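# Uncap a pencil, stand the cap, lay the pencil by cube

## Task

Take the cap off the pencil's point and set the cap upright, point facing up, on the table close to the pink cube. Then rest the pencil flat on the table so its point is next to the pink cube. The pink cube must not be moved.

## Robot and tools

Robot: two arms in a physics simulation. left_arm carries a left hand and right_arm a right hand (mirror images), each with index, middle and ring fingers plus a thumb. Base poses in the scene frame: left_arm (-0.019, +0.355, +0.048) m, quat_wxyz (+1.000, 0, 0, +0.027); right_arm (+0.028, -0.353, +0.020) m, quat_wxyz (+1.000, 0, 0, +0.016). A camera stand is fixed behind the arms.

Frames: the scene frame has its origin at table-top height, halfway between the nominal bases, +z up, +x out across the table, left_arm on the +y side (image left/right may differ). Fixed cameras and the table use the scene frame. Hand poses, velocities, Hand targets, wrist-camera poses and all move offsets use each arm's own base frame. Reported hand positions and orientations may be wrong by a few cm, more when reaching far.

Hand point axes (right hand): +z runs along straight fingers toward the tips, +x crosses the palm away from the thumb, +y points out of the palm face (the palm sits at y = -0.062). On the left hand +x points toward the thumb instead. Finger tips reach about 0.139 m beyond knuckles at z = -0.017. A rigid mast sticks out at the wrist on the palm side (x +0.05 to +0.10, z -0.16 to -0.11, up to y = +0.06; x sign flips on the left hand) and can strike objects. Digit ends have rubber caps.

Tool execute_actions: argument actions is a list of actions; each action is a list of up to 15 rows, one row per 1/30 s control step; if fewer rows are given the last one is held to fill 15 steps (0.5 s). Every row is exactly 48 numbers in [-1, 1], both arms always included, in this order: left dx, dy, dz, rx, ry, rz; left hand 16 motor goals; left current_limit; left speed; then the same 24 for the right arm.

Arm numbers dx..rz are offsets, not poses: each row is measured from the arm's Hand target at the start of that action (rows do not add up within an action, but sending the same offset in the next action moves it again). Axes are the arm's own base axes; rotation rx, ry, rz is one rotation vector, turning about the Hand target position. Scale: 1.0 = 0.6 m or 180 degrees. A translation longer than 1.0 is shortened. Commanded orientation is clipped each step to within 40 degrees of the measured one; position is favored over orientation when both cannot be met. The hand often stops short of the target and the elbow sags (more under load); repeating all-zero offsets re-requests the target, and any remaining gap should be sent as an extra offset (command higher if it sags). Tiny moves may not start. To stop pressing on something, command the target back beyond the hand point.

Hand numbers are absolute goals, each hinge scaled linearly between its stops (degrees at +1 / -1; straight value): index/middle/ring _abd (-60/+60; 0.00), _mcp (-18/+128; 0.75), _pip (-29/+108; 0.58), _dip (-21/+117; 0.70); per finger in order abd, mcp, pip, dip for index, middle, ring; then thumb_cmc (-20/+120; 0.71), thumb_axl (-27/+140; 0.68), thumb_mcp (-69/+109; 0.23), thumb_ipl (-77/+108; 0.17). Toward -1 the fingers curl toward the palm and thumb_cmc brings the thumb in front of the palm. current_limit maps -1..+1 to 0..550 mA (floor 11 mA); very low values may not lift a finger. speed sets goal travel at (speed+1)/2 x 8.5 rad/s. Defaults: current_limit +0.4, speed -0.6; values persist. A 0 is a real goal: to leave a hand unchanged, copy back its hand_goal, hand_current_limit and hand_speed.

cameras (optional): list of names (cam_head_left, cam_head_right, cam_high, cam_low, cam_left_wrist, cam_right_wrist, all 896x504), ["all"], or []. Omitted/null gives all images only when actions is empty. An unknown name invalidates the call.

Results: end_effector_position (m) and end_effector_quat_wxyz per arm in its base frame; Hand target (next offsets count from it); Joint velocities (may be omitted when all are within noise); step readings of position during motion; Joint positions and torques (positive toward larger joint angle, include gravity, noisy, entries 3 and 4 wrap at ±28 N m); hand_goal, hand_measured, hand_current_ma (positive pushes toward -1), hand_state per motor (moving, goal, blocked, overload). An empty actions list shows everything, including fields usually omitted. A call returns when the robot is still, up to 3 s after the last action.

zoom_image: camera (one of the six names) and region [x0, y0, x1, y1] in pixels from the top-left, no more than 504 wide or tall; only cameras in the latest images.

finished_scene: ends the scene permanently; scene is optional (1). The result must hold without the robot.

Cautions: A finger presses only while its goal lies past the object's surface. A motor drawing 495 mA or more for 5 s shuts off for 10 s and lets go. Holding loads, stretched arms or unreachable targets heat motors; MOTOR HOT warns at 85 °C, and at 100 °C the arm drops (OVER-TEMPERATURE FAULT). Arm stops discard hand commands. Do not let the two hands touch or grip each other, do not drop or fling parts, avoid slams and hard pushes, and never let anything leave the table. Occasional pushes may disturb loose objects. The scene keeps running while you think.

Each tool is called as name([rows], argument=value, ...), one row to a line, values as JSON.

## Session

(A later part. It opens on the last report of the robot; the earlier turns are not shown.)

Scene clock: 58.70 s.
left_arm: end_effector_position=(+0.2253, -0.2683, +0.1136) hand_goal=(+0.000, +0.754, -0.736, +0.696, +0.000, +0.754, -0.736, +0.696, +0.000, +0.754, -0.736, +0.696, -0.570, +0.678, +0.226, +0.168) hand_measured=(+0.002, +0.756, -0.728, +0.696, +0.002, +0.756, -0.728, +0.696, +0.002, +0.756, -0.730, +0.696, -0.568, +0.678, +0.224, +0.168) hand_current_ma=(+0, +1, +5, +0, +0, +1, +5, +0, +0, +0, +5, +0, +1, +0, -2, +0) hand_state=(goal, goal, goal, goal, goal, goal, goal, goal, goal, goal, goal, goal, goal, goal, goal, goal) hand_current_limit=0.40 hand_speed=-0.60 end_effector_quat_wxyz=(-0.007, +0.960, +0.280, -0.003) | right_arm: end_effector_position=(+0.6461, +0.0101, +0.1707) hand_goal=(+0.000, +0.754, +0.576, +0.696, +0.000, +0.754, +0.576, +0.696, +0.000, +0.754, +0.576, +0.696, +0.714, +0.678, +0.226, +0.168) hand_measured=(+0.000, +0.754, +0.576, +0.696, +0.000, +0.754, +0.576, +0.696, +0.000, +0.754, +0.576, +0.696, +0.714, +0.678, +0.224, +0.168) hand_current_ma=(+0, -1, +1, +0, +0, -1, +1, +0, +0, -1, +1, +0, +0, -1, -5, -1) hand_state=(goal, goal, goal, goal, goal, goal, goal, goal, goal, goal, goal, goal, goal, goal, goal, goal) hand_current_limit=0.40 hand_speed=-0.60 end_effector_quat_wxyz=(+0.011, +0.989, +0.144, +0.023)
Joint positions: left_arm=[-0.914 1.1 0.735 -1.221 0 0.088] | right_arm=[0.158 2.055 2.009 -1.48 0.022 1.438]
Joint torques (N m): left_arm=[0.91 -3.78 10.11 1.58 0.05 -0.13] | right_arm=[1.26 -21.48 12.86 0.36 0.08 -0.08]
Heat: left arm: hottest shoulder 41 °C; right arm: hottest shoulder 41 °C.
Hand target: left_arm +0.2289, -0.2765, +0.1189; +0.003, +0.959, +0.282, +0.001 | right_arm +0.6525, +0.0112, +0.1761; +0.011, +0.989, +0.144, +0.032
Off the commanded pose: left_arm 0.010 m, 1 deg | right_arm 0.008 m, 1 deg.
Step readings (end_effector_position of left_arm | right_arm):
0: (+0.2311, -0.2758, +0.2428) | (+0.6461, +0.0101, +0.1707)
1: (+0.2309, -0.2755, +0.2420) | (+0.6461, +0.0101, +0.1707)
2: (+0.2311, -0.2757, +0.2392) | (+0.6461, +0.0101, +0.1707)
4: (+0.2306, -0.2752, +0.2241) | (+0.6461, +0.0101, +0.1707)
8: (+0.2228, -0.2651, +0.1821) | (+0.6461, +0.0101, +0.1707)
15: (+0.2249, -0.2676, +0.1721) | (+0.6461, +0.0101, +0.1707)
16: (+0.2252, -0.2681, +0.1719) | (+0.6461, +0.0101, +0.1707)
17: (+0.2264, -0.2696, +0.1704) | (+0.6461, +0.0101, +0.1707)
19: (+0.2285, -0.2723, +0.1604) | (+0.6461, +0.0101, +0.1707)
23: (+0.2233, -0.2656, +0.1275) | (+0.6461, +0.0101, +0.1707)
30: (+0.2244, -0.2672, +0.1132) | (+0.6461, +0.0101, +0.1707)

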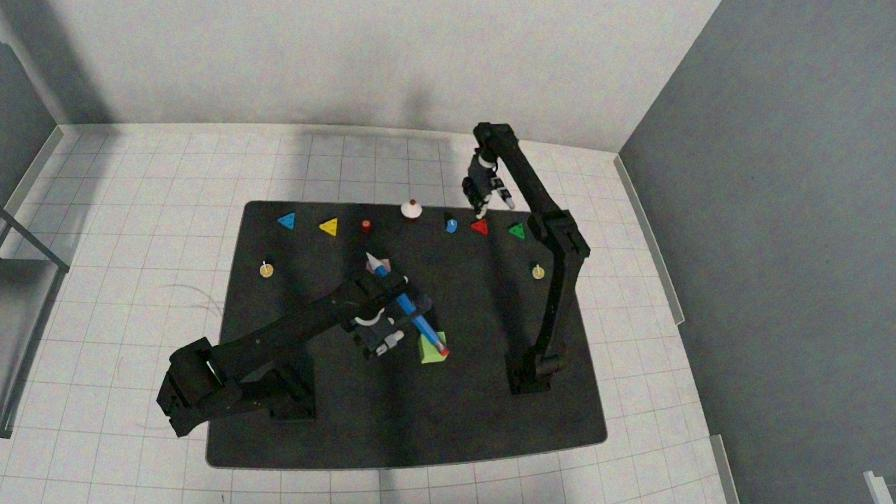

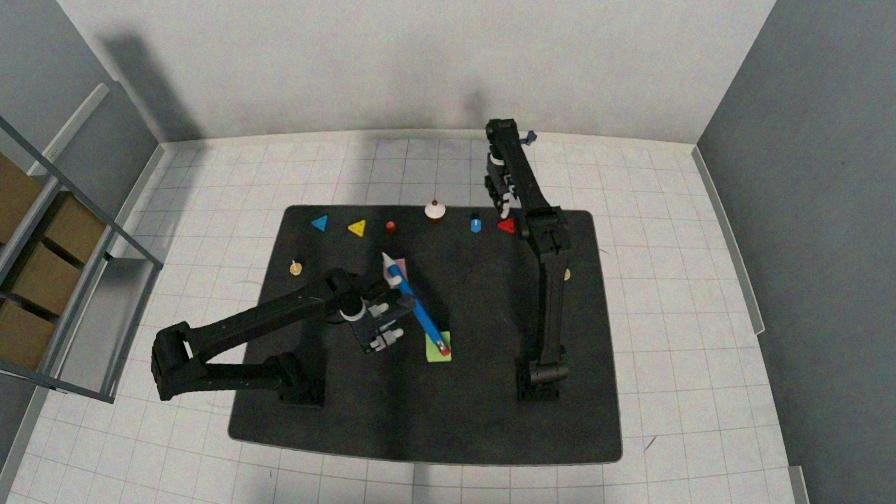

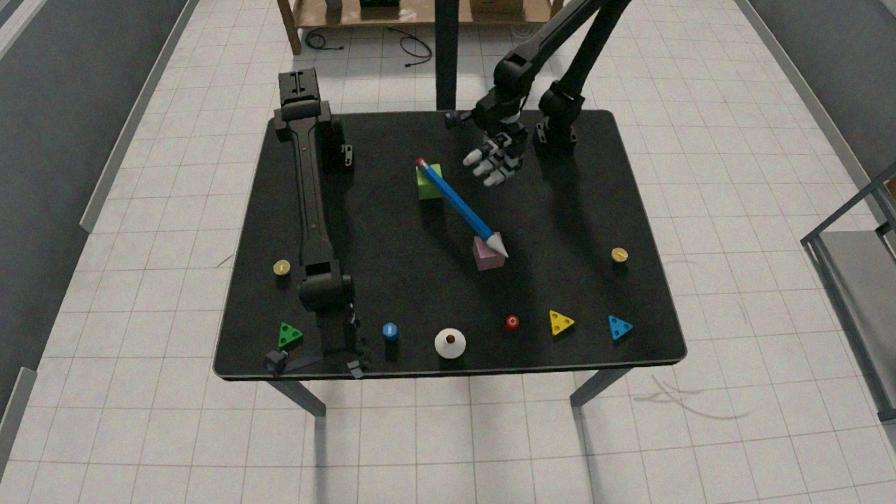

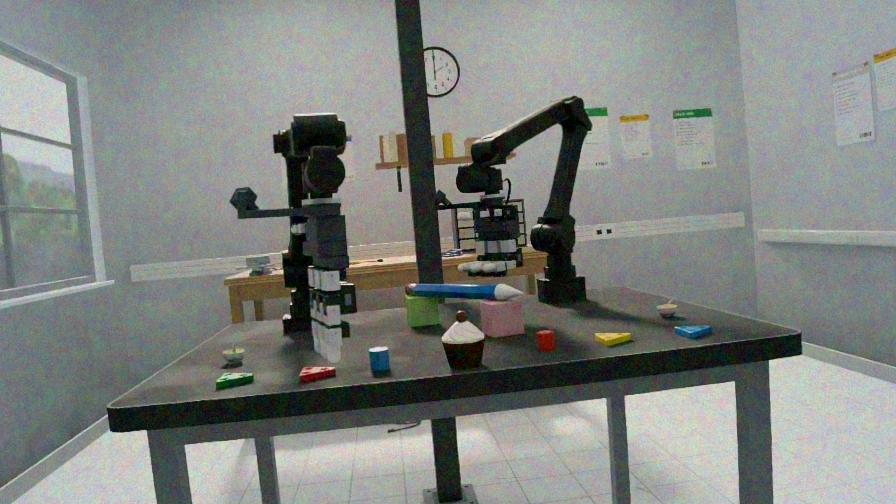

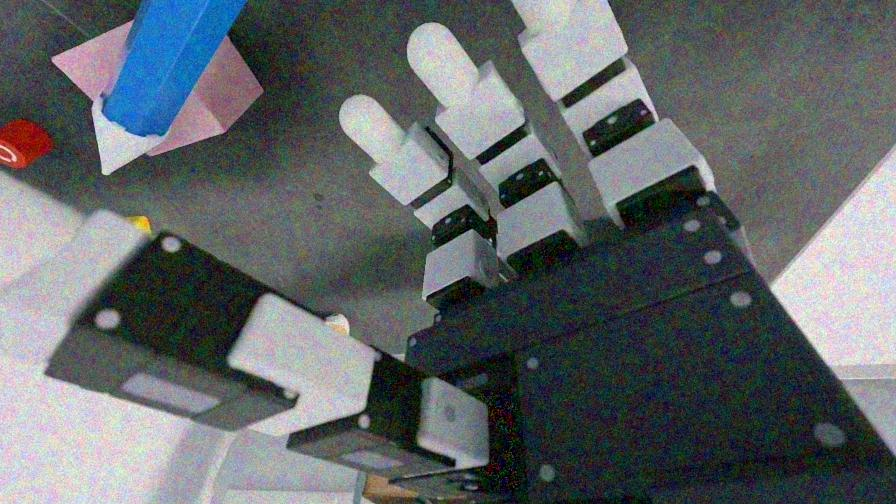

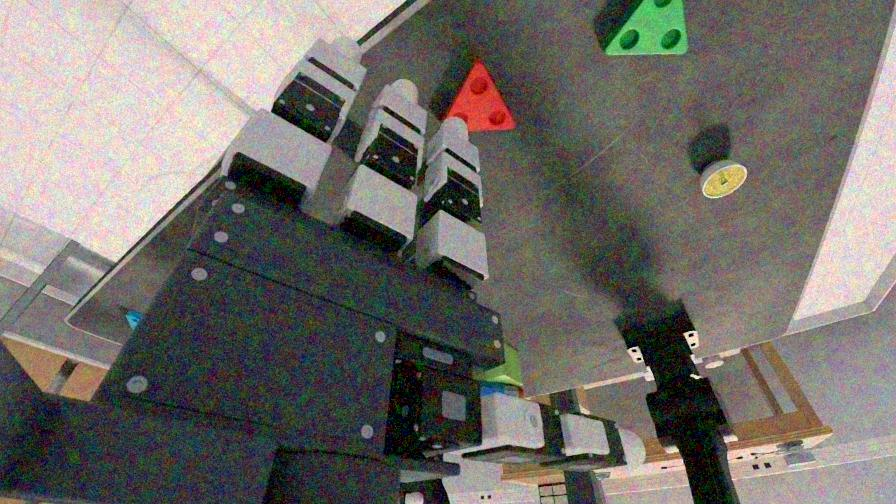

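execute_actions([
  [[0,0,-0.1333,0,0,0,0,0.754,-0.737,0.696,0,0.754,-0.737,0.696,0,0.754,-0.737,0.696,-0.571,0.678,0.226,0.168,0.4,-0.6,0,0,0,0,0,0,0,0.754,0.576,0.696,0,0.754,0.576,0.696,0,0.754,0.576,0.696,0.714,0.678,0.226,0.168,0.4,-0.6]],
  [[0.0536,-0.0844,0,0,0,0,0,0.754,-0.737,0.696,0,0.754,-0.737,0.696,0,0.754,-0.737,0.696,-0.571,0.678,0.226,0.168,0.4,-0.6,0,0,0,0,0,0,0,0.754,0.576,0.696,0,0.754,0.576,0.696,0,0.754,0.576,0.696,0.714,0.678,0.226,0.168,0.4,-0.6]],
], cameras=["cam_head_left","cam_head_right","cam_high","cam_low"])

zoom_image(camera="cam_low", region=[390, 200, 570, 360])

zoom_image(camera="cam_high", region=[400, 65, 560, 285])

zoom_image(camera="cam_head_right", region=[300, 210, 500, 380])

zoom_image(camera="cam_head_left", region=[300, 210, 500, 380])

Scene clock: 64.83 s.
left_arm: end_effector_position=(+0.2487, -0.3084, +0.0272) hand_goal=(+0.000, +0.754, -0.736, +0.696, +0.000, +0.754, -0.736, +0.696, +0.000, +0.754, -0.736, +0.696, -0.570, +0.678, +0.226, +0.168) hand_measured=(+0.002, +0.756, -0.728, +0.696, +0.002, +0.756, -0.728, +0.696, +0.002, +0.756, -0.730, +0.696, -0.568, +0.678, +0.224, +0.168) hand_current_ma=(+0, +1, +5, +0, +0, +1, +5, +0, +0, +1, +5, +0, +1, +0, -2, +0) hand_state=(goal, goal, goal, goal, goal, goal, goal, goal, goal, goal, goal, goal, goal, goal, goal, goal) hand_current_limit=0.40 hand_speed=-0.60 end_effector_quat_wxyz=(-0.016, +0.960, +0.279, -0.006) | right_arm: end_effector_position=(+0.6461, +0.0101, +0.1707) hand_goal=(+0.000, +0.754, +0.576, +0.696, +0.000, +0.754, +0.576, +0.696, +0.000, +0.754, +0.576, +0.696, +0.714, +0.678, +0.226, +0.168) hand_measured=(+0.000, +0.754, +0.576, +0.696, +0.000, +0.754, +0.576, +0.696, +0.000, +0.754, +0.576, +0.696, +0.714, +0.678, +0.224, +0.168) hand_current_ma=(+0, -1, +1, +0, +0, -1, +1, +0, +0, -1, +1, +0, +0, -1, -5, -1) hand_state=(goal, goal, goal, goal, goal, goal, goal, goal, goal, goal, goal, goal, goal, goal, goal, goal) hand_current_limit=0.40 hand_speed=-0.60 end_effector_quat_wxyz=(+0.011, +0.989, +0.144, +0.023)
Joint positions: left_arm=[-0.932 1.386 0.714 -0.934 0.001 0.073] | right_arm=[0.158 2.055 2.009 -1.48 0.022 1.438]
Joint torques (N m): left_arm=[0.91 -5.54 10.7 1.36 0.1 -0.07] | right_arm=[1.38 -21.54 12.85 0.39 0.08 -0.09]
Heat: left arm: hottest shoulder 40 °C; right arm: hottest shoulder 41 °C.
Hand target: left_arm +0.2610, -0.3271, +0.0389; +0.003, +0.959, +0.282, +0.001 | right_arm +0.6525, +0.0112, +0.1761; +0.011, +0.989, +0.144, +0.032
Off the commanded pose: left_arm 0.025 m, 2 deg | right_arm 0.008 m, 1 deg.
Step readings (end_effector_position of left_arm | right_arm):
0: (+0.2253, -0.2683, +0.1136) | (+0.6461, +0.0101, +0.1707)
1: (+0.2253, -0.2684, +0.1131) | (+0.6461, +0.0101, +0.1707)
2: (+0.2265, -0.2699, +0.1112) | (+0.6461, +0.0101, +0.1707)
4: (+0.2285, -0.2725, +0.0991) | (+0.6461, +0.0101, +0.1707)
8: (+0.2210, -0.2628, +0.0565) | (+0.6461, +0.0101, +0.1707)
15: (+0.2215, -0.2634, +0.0330) | (+0.6461, +0.0101, +0.1707)
16: (+0.2221, -0.2642, +0.0332) | (+0.6461, +0.0101, +0.1707)
17: (+0.2228, -0.2658, +0.0332) | (+0.6461, +0.0101, +0.1707)
19: (+0.2265, -0.2727, +0.0313) | (+0.6461, +0.0101, +0.1707)
23: (+0.2405, -0.2963, +0.0282) | (+0.6461, +0.0101, +0.1707)
30: (+0.2489, -0.3087, +0.0286) | (+0.6461, +0.0101, +0.1707)
Images, in order (width x height): cam_head_left 896x504, cam_head_right 896x504, cam_high 896x504, cam_low 896x504.

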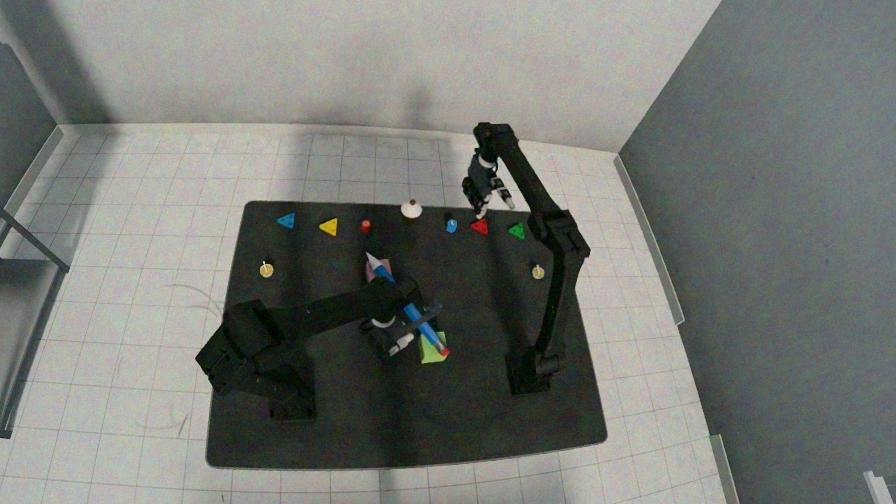

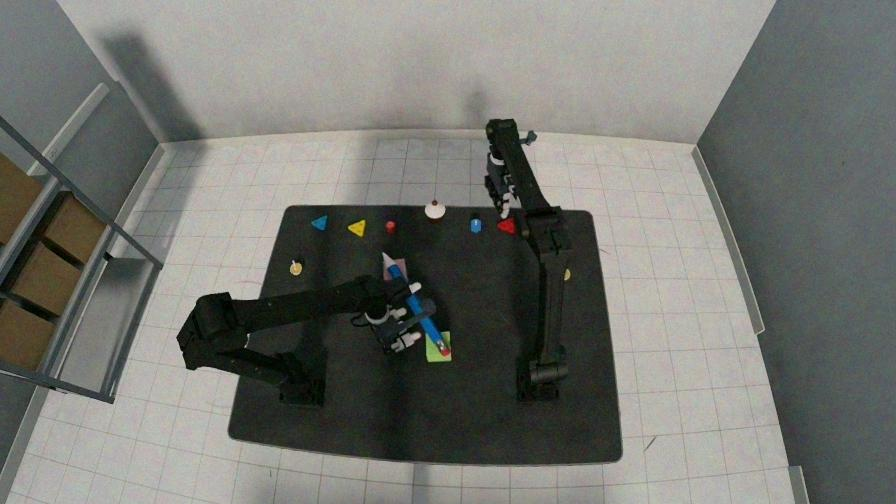

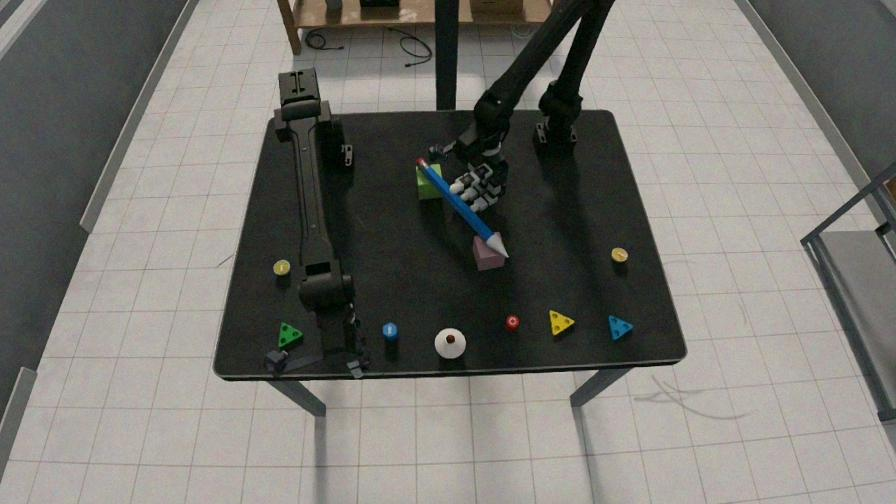

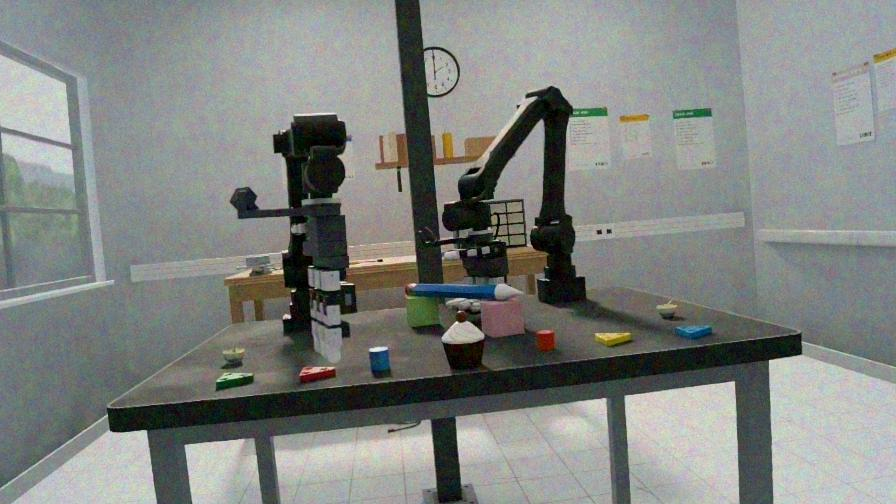

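Scaled by 2.800.

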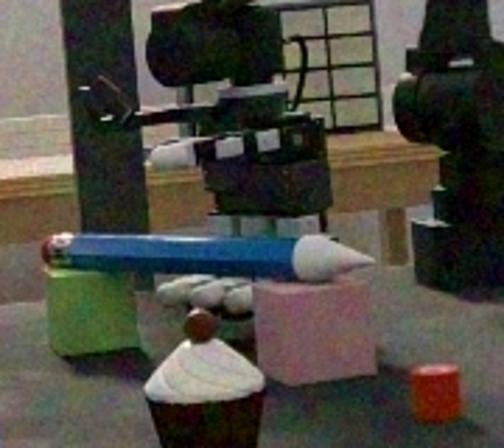

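Scaled by 2.291.

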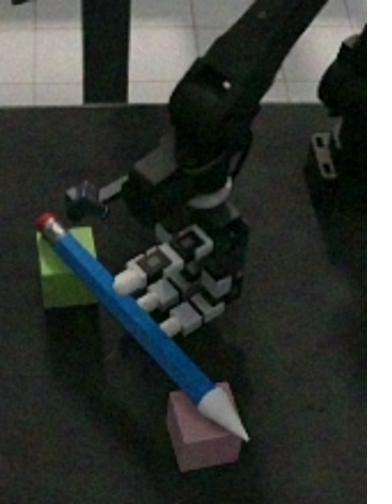

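Scaled by 2.520.

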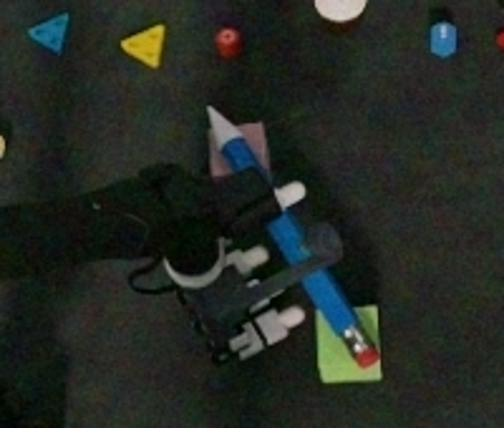

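Scaled by 2.520.

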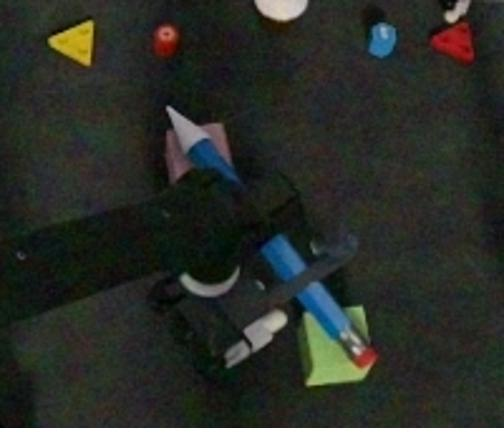

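execute_actions([
  [[0.0578,-0.0225,0,0,0,0,0,0.754,-0.737,0.696,0,0.754,-0.737,0.696,0,0.754,-0.737,0.696,-0.571,0.678,0.226,0.168,0.4,-0.6,0,0,0,0,0,0,0,0.754,0.576,0.696,0,0.754,0.576,0.696,0,0.754,0.576,0.696,0.714,0.678,0.226,0.168,0.4,-0.6]],
], cameras=["cam_head_left","cam_head_right","cam_high","cam_low"])

zoom_image(camera="cam_low", region=[390, 200, 570, 360])

zoom_image(camera="cam_high", region=[400, 65, 560, 285])

zoom_image(camera="cam_head_right", region=[300, 210, 500, 380])

Scene clock: 67.77 s.
left_arm: end_effector_position=(+0.2823, -0.3240, +0.0280) hand_goal=(+0.000, +0.754, -0.736, +0.696, +0.000, +0.754, -0.736, +0.696, +0.000, +0.754, -0.736, +0.696, -0.570, +0.678, +0.226, +0.168) hand_measured=(+0.002, +0.756, -0.728, +0.696, +0.002, +0.756, -0.728, +0.696, +0.002, +0.756, -0.730, +0.696, -0.568, +0.678, +0.224, +0.168) hand_current_ma=(+0, +1, +5, +0, +0, +1, +5, +0, +0, +1, +5, +0, +1, +0, -2, +0) hand_state=(goal, goal, goal, goal, goal, goal, goal, goal, goal, goal, goal, goal, goal, goal, goal, goal) hand_current_limit=0.40 hand_speed=-0.60 end_effector_quat_wxyz=(-0.014, +0.958, +0.287, -0.005) | right_arm: end_effector_position=(+0.6461, +0.0101, +0.1707) hand_goal=(+0.000, +0.754, +0.576, +0.696, +0.000, +0.754, +0.576, +0.696, +0.000, +0.754, +0.576, +0.696, +0.714, +0.678, +0.226, +0.168) hand_measured=(+0.000, +0.754, +0.576, +0.696, +0.000, +0.754, +0.576, +0.696, +0.000, +0.754, +0.576, +0.696, +0.714, +0.678, +0.224, +0.168) hand_current_ma=(+0, -1, +1, +0, +0, -1, +1, +0, +0, -1, +1, +0, +0, -1, -5, -1) hand_state=(goal, goal, goal, goal, goal, goal, goal, goal, goal, goal, goal, goal, goal, goal, goal, goal) hand_current_limit=0.40 hand_speed=-0.60 end_effector_quat_wxyz=(+0.011, +0.989, +0.144, +0.023)
Joint positions: left_arm=[-0.885 1.466 0.8 -0.934 -0.001 0.103] | right_arm=[0.158 2.055 2.009 -1.48 0.022 1.438]
Joint torques (N m): left_arm=[1.2 -6.59 10.55 1.29 0.11 0.1] | right_arm=[1.26 -21.6 12.85 0.36 0.08 -0.08]
Heat: left arm: hottest shoulder 39 °C; right arm: hottest shoulder 41 °C.
Hand target: left_arm +0.2958, -0.3405, +0.0389; +0.003, +0.959, +0.282, +0.001 | right_arm +0.6525, +0.0112, +0.1761; +0.011, +0.989, +0.144, +0.032
Off the commanded pose: left_arm 0.024 m, 2 deg | right_arm 0.008 m, 1 deg.
Step readings (end_effector_position of left_arm | right_arm):
0: (+0.2487, -0.3084, +0.0272) | (+0.6461, +0.0101, +0.1707)
1: (+0.2488, -0.3085, +0.0272) | (+0.6461, +0.0101, +0.1707)
2: (+0.2499, -0.3094, +0.0273) | (+0.6461, +0.0101, +0.1707)
4: (+0.2557, -0.3132, +0.0274) | (+0.6461, +0.0101, +0.1707)
8: (+0.2755, -0.3218, +0.0287) | (+0.6461, +0.0101, +0.1707)
15: (+0.2826, -0.3238, +0.0286) | (+0.6461, +0.0101, +0.1707)
Images, in order (width x height): cam_head_left 896x504, cam_head_right 896x504, cam_high 896x504, cam_low 896x504.

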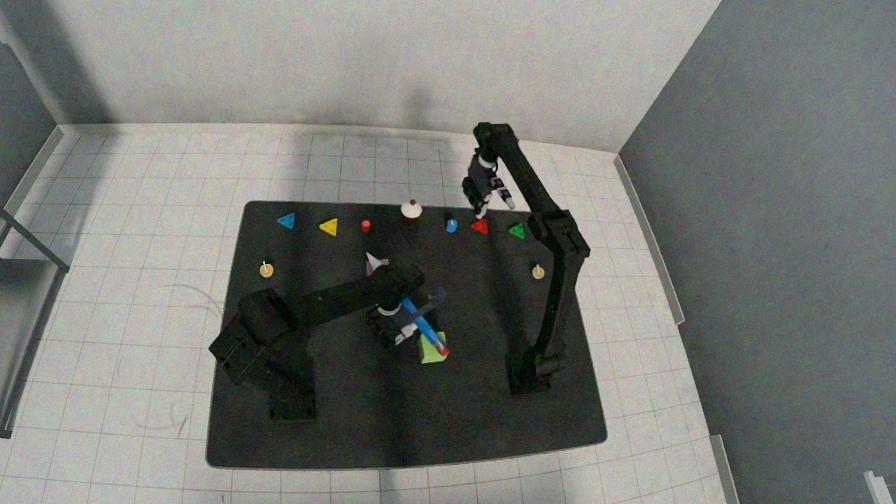

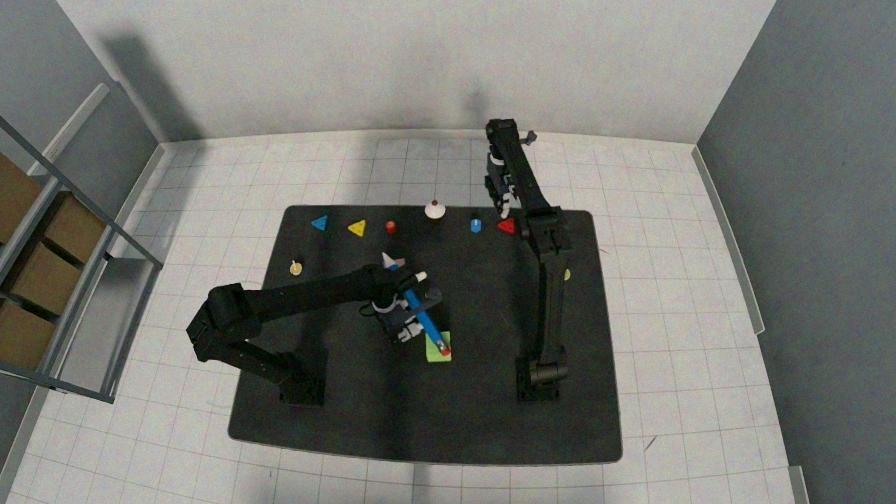

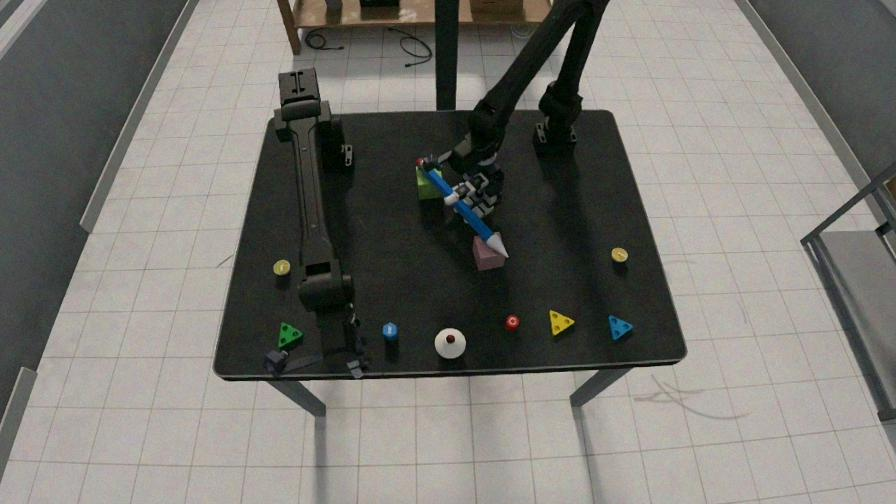

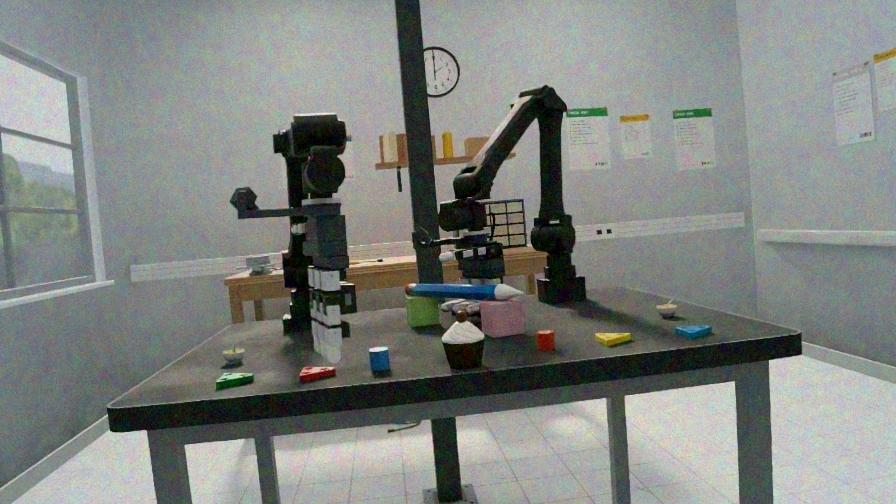

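Scaled by 2.800.

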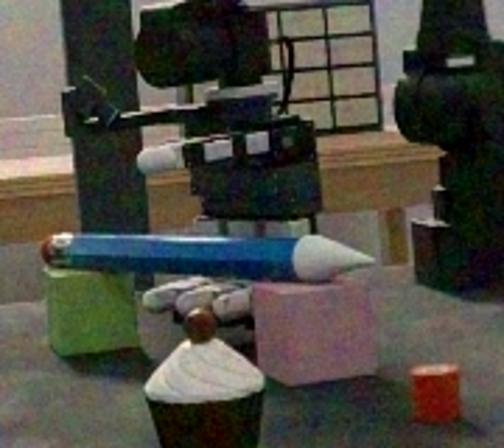

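Scaled by 2.291.

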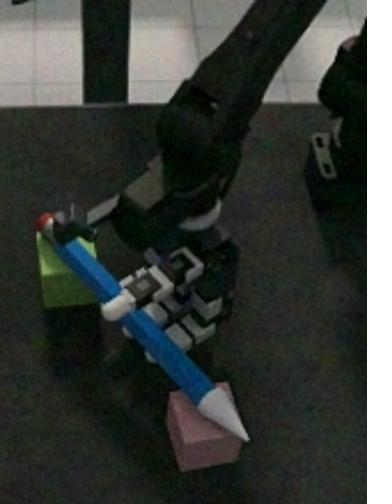

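Scaled by 2.520.

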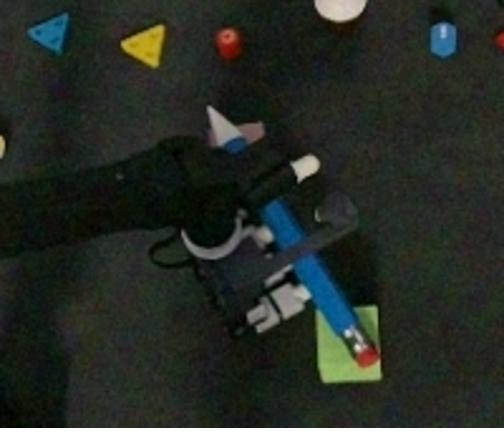

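zoom_image(camera="cam_high", region=[415, 150, 515, 250])

zoom_image(camera="cam_low", region=[400, 275, 530, 345])

Scaled by 5.040.

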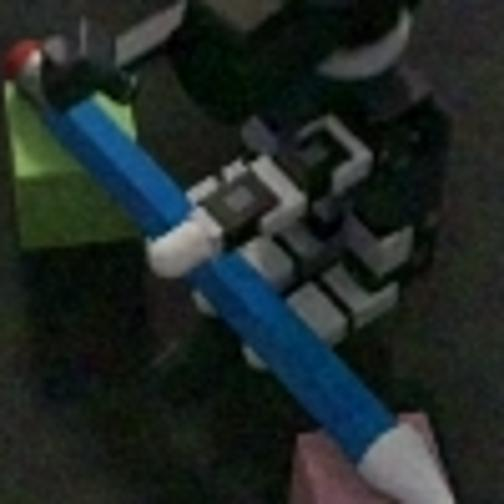

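Scaled by 3.877.

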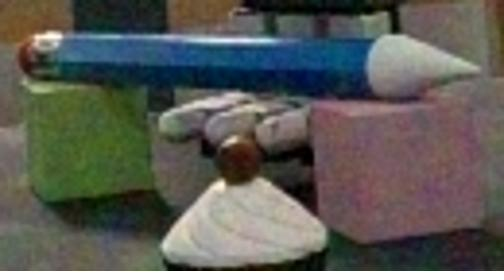

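execute_actions([
  [[0.0445,-0.0546,0,0,0,0,0,0.754,-0.737,0.696,0,0.754,-0.737,0.696,0,0.754,-0.737,0.696,-0.571,0.678,0.226,0.168,0.4,-0.6,0,0,0,0,0,0,0,0.754,0.576,0.696,0,0.754,0.576,0.696,0,0.754,0.576,0.696,0.714,0.678,0.226,0.168,0.4,-0.6]],
], cameras=["cam_head_right","cam_high","cam_low","cam_left_wrist"])

zoom_image(camera="cam_low", region=[390, 230, 550, 350])

zoom_image(camera="cam_high", region=[415, 150, 515, 250])

zoom_image(camera="cam_head_right", region=[360, 240, 460, 370])

Scene clock: 74.83 s.
left_arm: end_effector_position=(+0.3118, -0.3600, +0.0295) hand_goal=(+0.000, +0.754, -0.736, +0.696, +0.000, +0.754, -0.736, +0.696, +0.000, +0.754, -0.736, +0.696, -0.570, +0.678, +0.226, +0.168) hand_measured=(+0.002, +0.756, -0.728, +0.696, +0.002, +0.756, -0.728, +0.696, +0.002, +0.756, -0.730, +0.696, -0.568, +0.678, +0.224, +0.168) hand_current_ma=(+0, +1, +5, +0, +0, +1, +5, +0, +0, +1, +5, +0, +1, +0, -2, +0) hand_state=(goal, goal, goal, goal, goal, goal, goal, goal, goal, goal, goal, goal, goal, goal, goal, goal) hand_current_limit=0.40 hand_speed=-0.60 end_effector_quat_wxyz=(-0.006, +0.958, +0.287, -0.002) | right_arm: end_effector_position=(+0.6461, +0.0101, +0.1707) hand_goal=(+0.000, +0.754, +0.576, +0.696, +0.000, +0.754, +0.576, +0.696, +0.000, +0.754, +0.576, +0.696, +0.714, +0.678, +0.226, +0.168) hand_measured=(+0.000, +0.754, +0.576, +0.696, +0.000, +0.754, +0.576, +0.696, +0.000, +0.754, +0.576, +0.696, +0.714, +0.678, +0.224, +0.168) hand_current_ma=(+0, -1, +1, +0, +0, -1, +1, +0, +0, -1, +1, +0, +0, -1, -5, -1) hand_state=(goal, goal, goal, goal, goal, goal, goal, goal, goal, goal, goal, goal, goal, goal, goal, goal) hand_current_limit=0.40 hand_speed=-0.60 end_effector_quat_wxyz=(+0.011, +0.989, +0.144, +0.023)
Joint positions: left_arm=[-0.885 1.567 0.917 -0.934 -0.001 0.103] | right_arm=[0.158 2.055 2.009 -1.48 0.022 1.438]
Joint torques (N m): left_arm=[1.2 -7.94 10.97 0.59 0.12 0.15] | right_arm=[1.2 -21.48 12.85 0.36 0.08 -0.07]
Heat: left arm: hottest shoulder 38 °C; right arm: hottest shoulder 42 °C.
Hand target: left_arm +0.3226, -0.3733, +0.0390; +0.003, +0.959, +0.283, +0.001 | right_arm +0.6525, +0.0112, +0.1761; +0.011, +0.989, +0.144, +0.032
Off the commanded pose: left_arm 0.019 m, 1 deg | right_arm 0.008 m, 1 deg.
Step readings (end_effector_position of left_arm | right_arm):
0: (+0.2823, -0.3240, +0.0280) | (+0.6461, +0.0101, +0.1707)
1: (+0.2825, -0.3242, +0.0282) | (+0.6461, +0.0101, +0.1707)
2: (+0.2838, -0.3258, +0.0283) | (+0.6461, +0.0101, +0.1707)
4: (+0.2897, -0.3330, +0.0285) | (+0.6461, +0.0101, +0.1707)
8: (+0.3066, -0.3537, +0.0302) | (+0.6461, +0.0101, +0.1707)
15: (+0.3118, -0.3601, +0.0300) | (+0.6461, +0.0101, +0.1707)
Images, in order (width x height): cam_head_right 896x504, cam_high 896x504, cam_low 896x504, cam_left_wrist 896x504.

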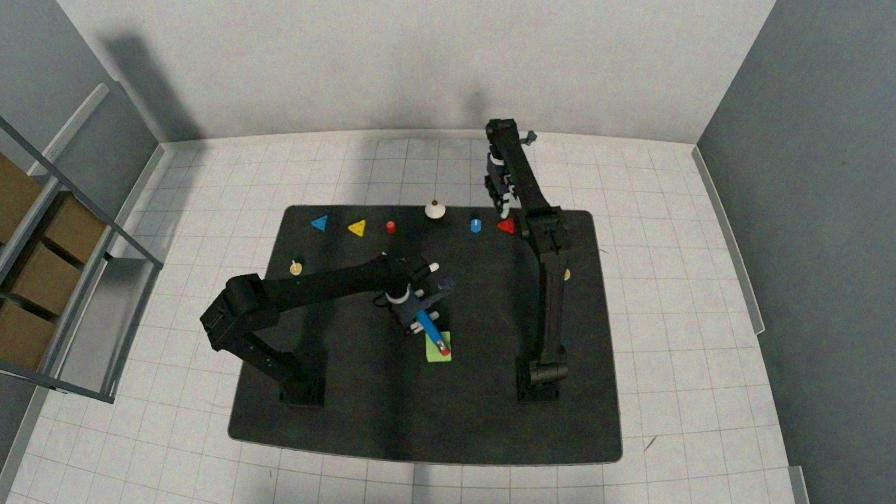

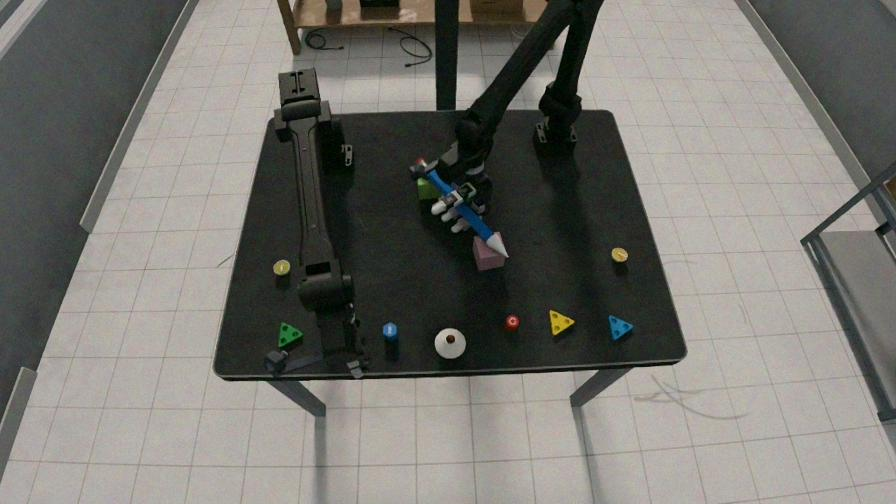

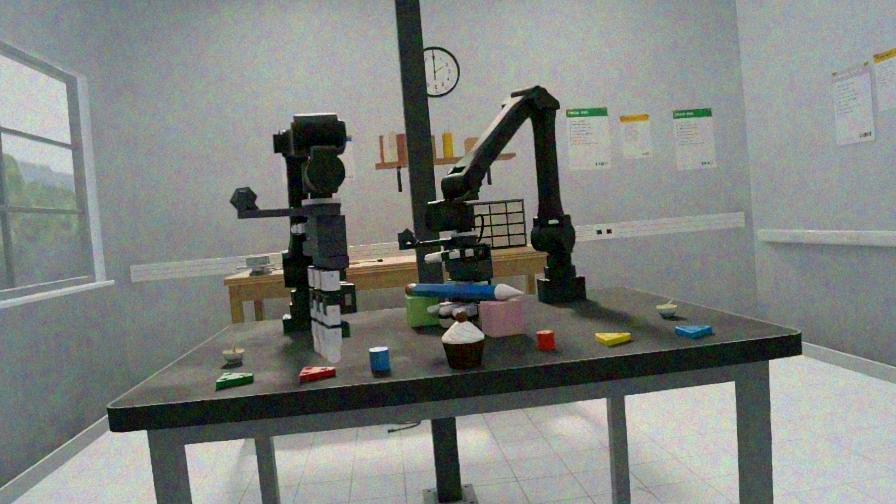

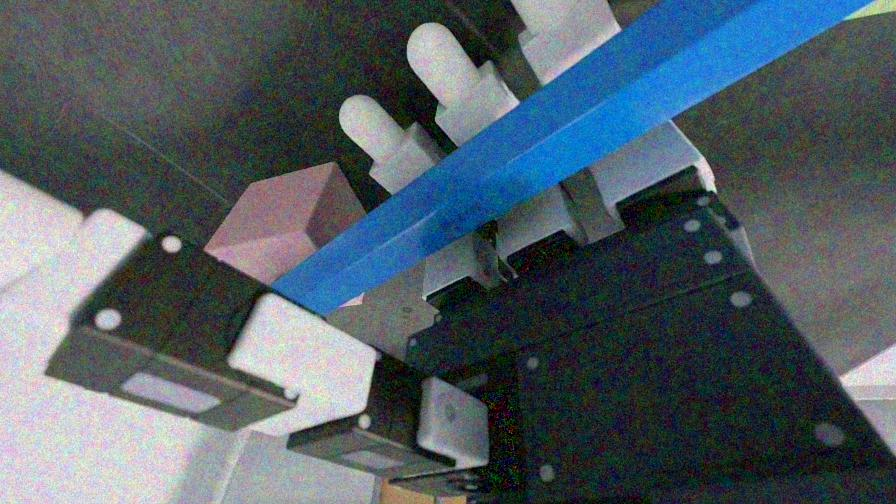

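Scaled by 3.150.

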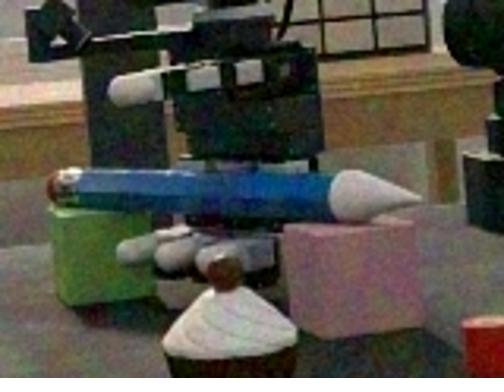

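Scaled by 5.040.

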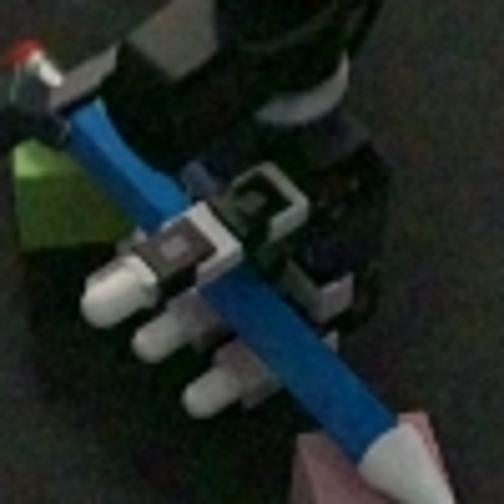

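Scaled by 3.877.

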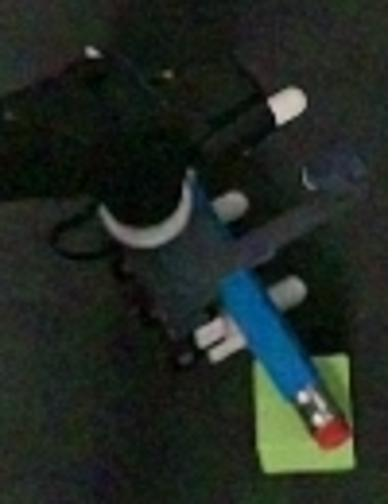

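execute_actions([
  [[0,0,0.025,0,0,0,0,0.754,-0.78,0.66,0,0.754,-0.78,0.66,0,0.754,-0.78,0.66,-0.571,0.678,0.226,0.168,0.4,-0.6,0,0,0,0,0,0,0,0.754,0.576,0.696,0,0.754,0.576,0.696,0,0.754,0.576,0.696,0.714,0.678,0.226,0.168,0.4,-0.6]],
  [[0,0,0.025,0,0,0,0,0.754,-0.78,0.66,0,0.754,-0.78,0.66,0,0.754,-0.78,0.66,-0.571,0.678,0.226,0.168,0.4,-0.6,0,0,0,0,0,0,0,0.754,0.576,0.696,0,0.754,0.576,0.696,0,0.754,0.576,0.696,0.714,0.678,0.226,0.168,0.4,-0.6]],
], cameras=["cam_head_right","cam_high","cam_low","cam_left_wrist"])

zoom_image(camera="cam_low", region=[390, 230, 550, 350])

zoom_image(camera="cam_high", region=[415, 150, 515, 250])

Scene clock: 77.43 s.
left_arm: end_effector_position=(+0.3097, -0.3574, +0.0424) hand_goal=(+0.000, +0.754, -0.780, +0.660, +0.000, +0.754, -0.780, +0.660, +0.000, +0.754, -0.780, +0.660, -0.570, +0.678, +0.226, +0.168) hand_measured=(+0.002, +0.756, -0.772, +0.664, +0.002, +0.756, -0.772, +0.664, +0.002, +0.760, -0.770, +0.664, -0.568, +0.678, +0.224, +0.168) hand_current_ma=(+0, +1, +7, +2, +0, +1, +7, +2, +0, +4, +8, +2, +1, +0, -2, +0) hand_state=(goal, goal, goal, goal, goal, goal, goal, goal, goal, goal, goal, goal, goal, goal, goal, goal) hand_current_limit=0.40 hand_speed=-0.60 end_effector_quat_wxyz=(-0.022, +0.958, +0.287, -0.009) | right_arm: end_effector_position=(+0.6461, +0.0101, +0.1707) hand_goal=(+0.000, +0.754, +0.576, +0.696, +0.000, +0.754, +0.576, +0.696, +0.000, +0.754, +0.576, +0.696, +0.714, +0.678, +0.226, +0.168) hand_measured=(+0.000, +0.754, +0.576, +0.696, +0.000, +0.754, +0.576, +0.696, +0.000, +0.754, +0.576, +0.696, +0.714, +0.678, +0.224, +0.168) hand_current_ma=(+0, -1, +1, +0, +0, -1, +1, +0, +0, -1, +1, +0, +0, -1, -5, -1) hand_state=(goal, goal, goal, goal, goal, goal, goal, goal, goal, goal, goal, goal, goal, goal, goal, goal) hand_current_limit=0.40 hand_speed=-0.60 end_effector_quat_wxyz=(+0.011, +0.989, +0.144, +0.023)
Joint positions: left_arm=[-0.885 1.554 0.951 -1.017 -0.001 0.103] | right_arm=[0.158 2.055 2.009 -1.48 0.022 1.438]
Joint torques (N m): left_arm=[1.03 -9.93 11.15 0.29 0.12 0.09] | right_arm=[1.32 -21.42 12.83 0.36 0.08 -0.07]
Heat: left arm: hottest shoulder 38 °C; right arm: hottest shoulder 42 °C.
Hand target: left_arm +0.3224, -0.3732, +0.0688; +0.003, +0.959, +0.282, +0.001 | right_arm +0.6525, +0.0112, +0.1761; +0.011, +0.989, +0.144, +0.032
Off the commanded pose: left_arm 0.033 m, 3 deg | right_arm 0.008 m, 1 deg.
Step readings (end_effector_position of left_arm | right_arm):
0: (+0.3117, -0.3600, +0.0293) | (+0.6461, +0.0101, +0.1707)
1: (+0.3117, -0.3599, +0.0293) | (+0.6461, +0.0101, +0.1707)
2: (+0.3114, -0.3595, +0.0294) | (+0.6461, +0.0101, +0.1707)
4: (+0.3105, -0.3584, +0.0297) | (+0.6461, +0.0101, +0.1707)
8: (+0.3104, -0.3583, +0.0316) | (+0.6461, +0.0101, +0.1707)
15: (+0.3103, -0.3582, +0.0324) | (+0.6461, +0.0101, +0.1707)
16: (+0.3102, -0.3581, +0.0324) | (+0.6461, +0.0101, +0.1707)
17: (+0.3098, -0.3576, +0.0325) | (+0.6461, +0.0101, +0.1707)
19: (+0.3091, -0.3568, +0.0335) | (+0.6461, +0.0101, +0.1707)
23: (+0.3091, -0.3567, +0.0382) | (+0.6461, +0.0101, +0.1707)
30: (+0.3098, -0.3575, +0.0424) | (+0.6461, +0.0101, +0.1707)
Images, in order (width x height): cam_head_right 896x504, cam_high 896x504, cam_low 896x504, cam_left_wrist 896x504.

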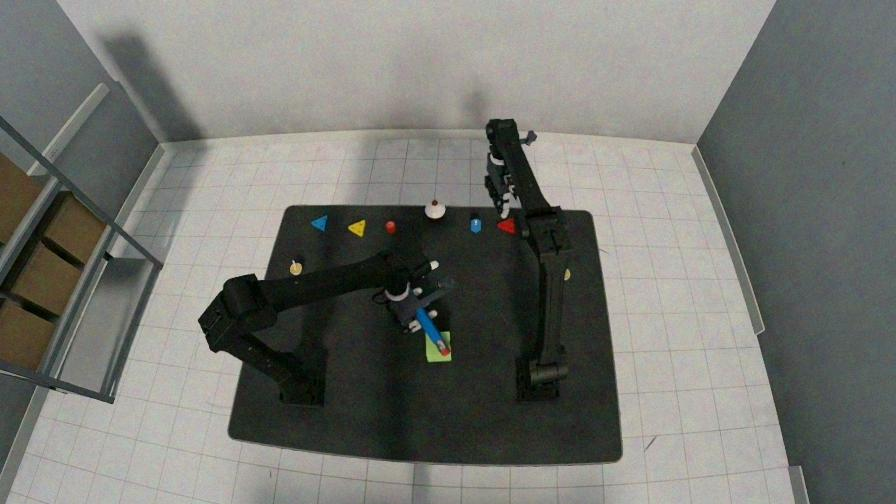

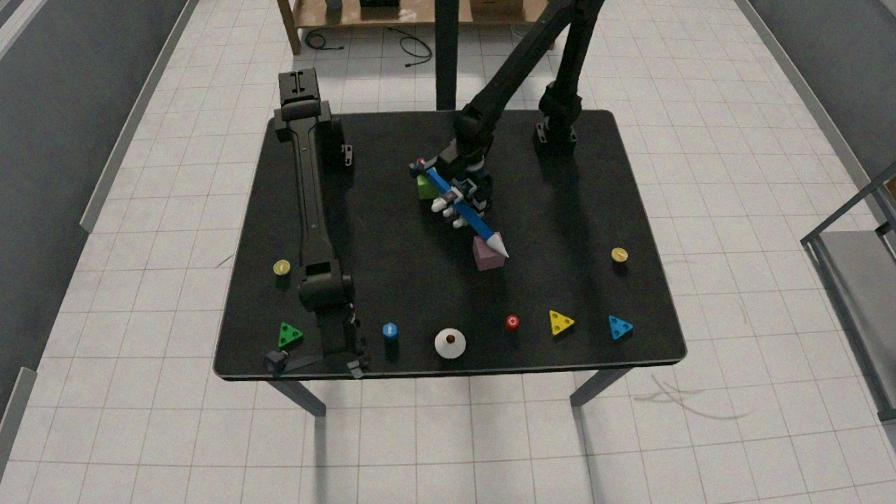

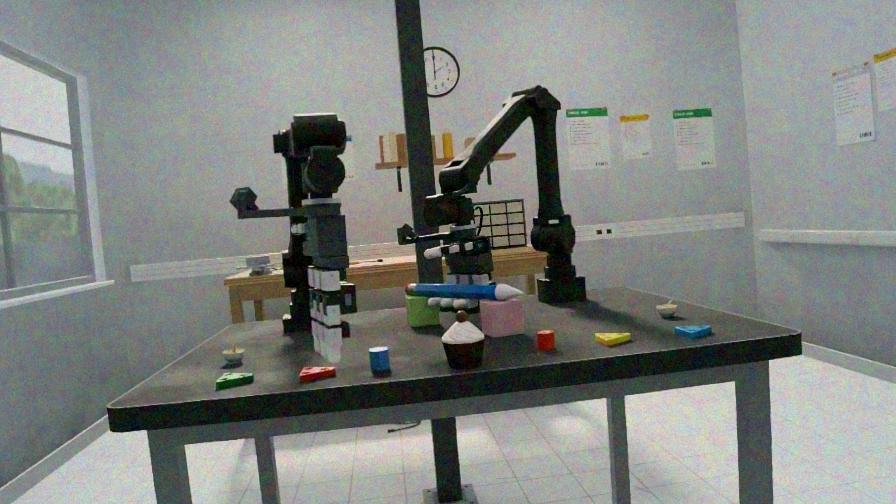

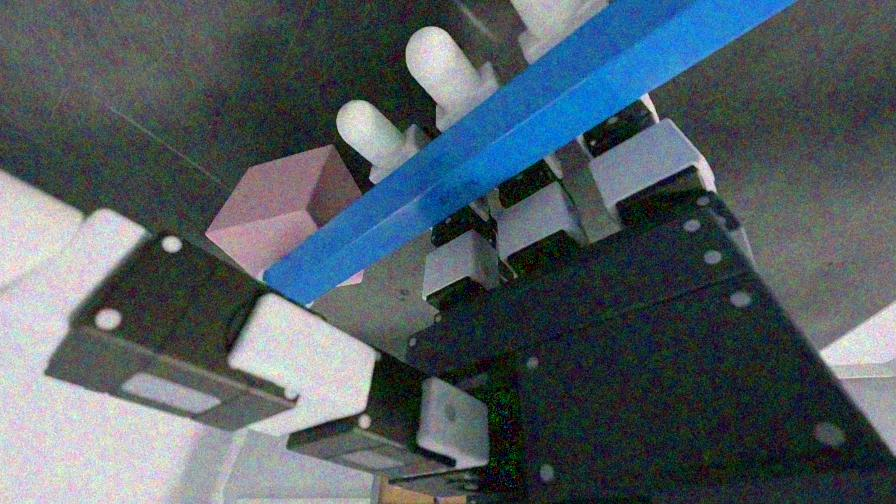

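Scaled by 3.150.

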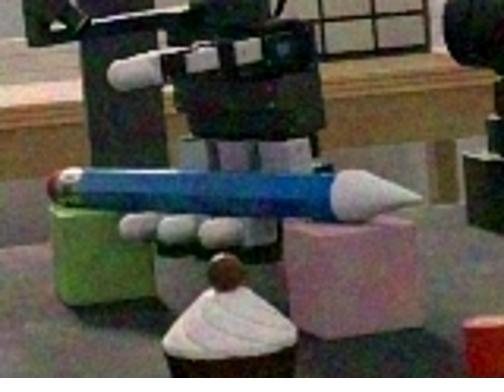

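Scaled by 5.040.

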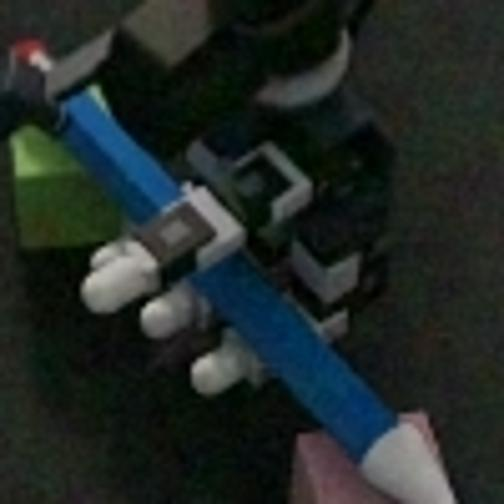

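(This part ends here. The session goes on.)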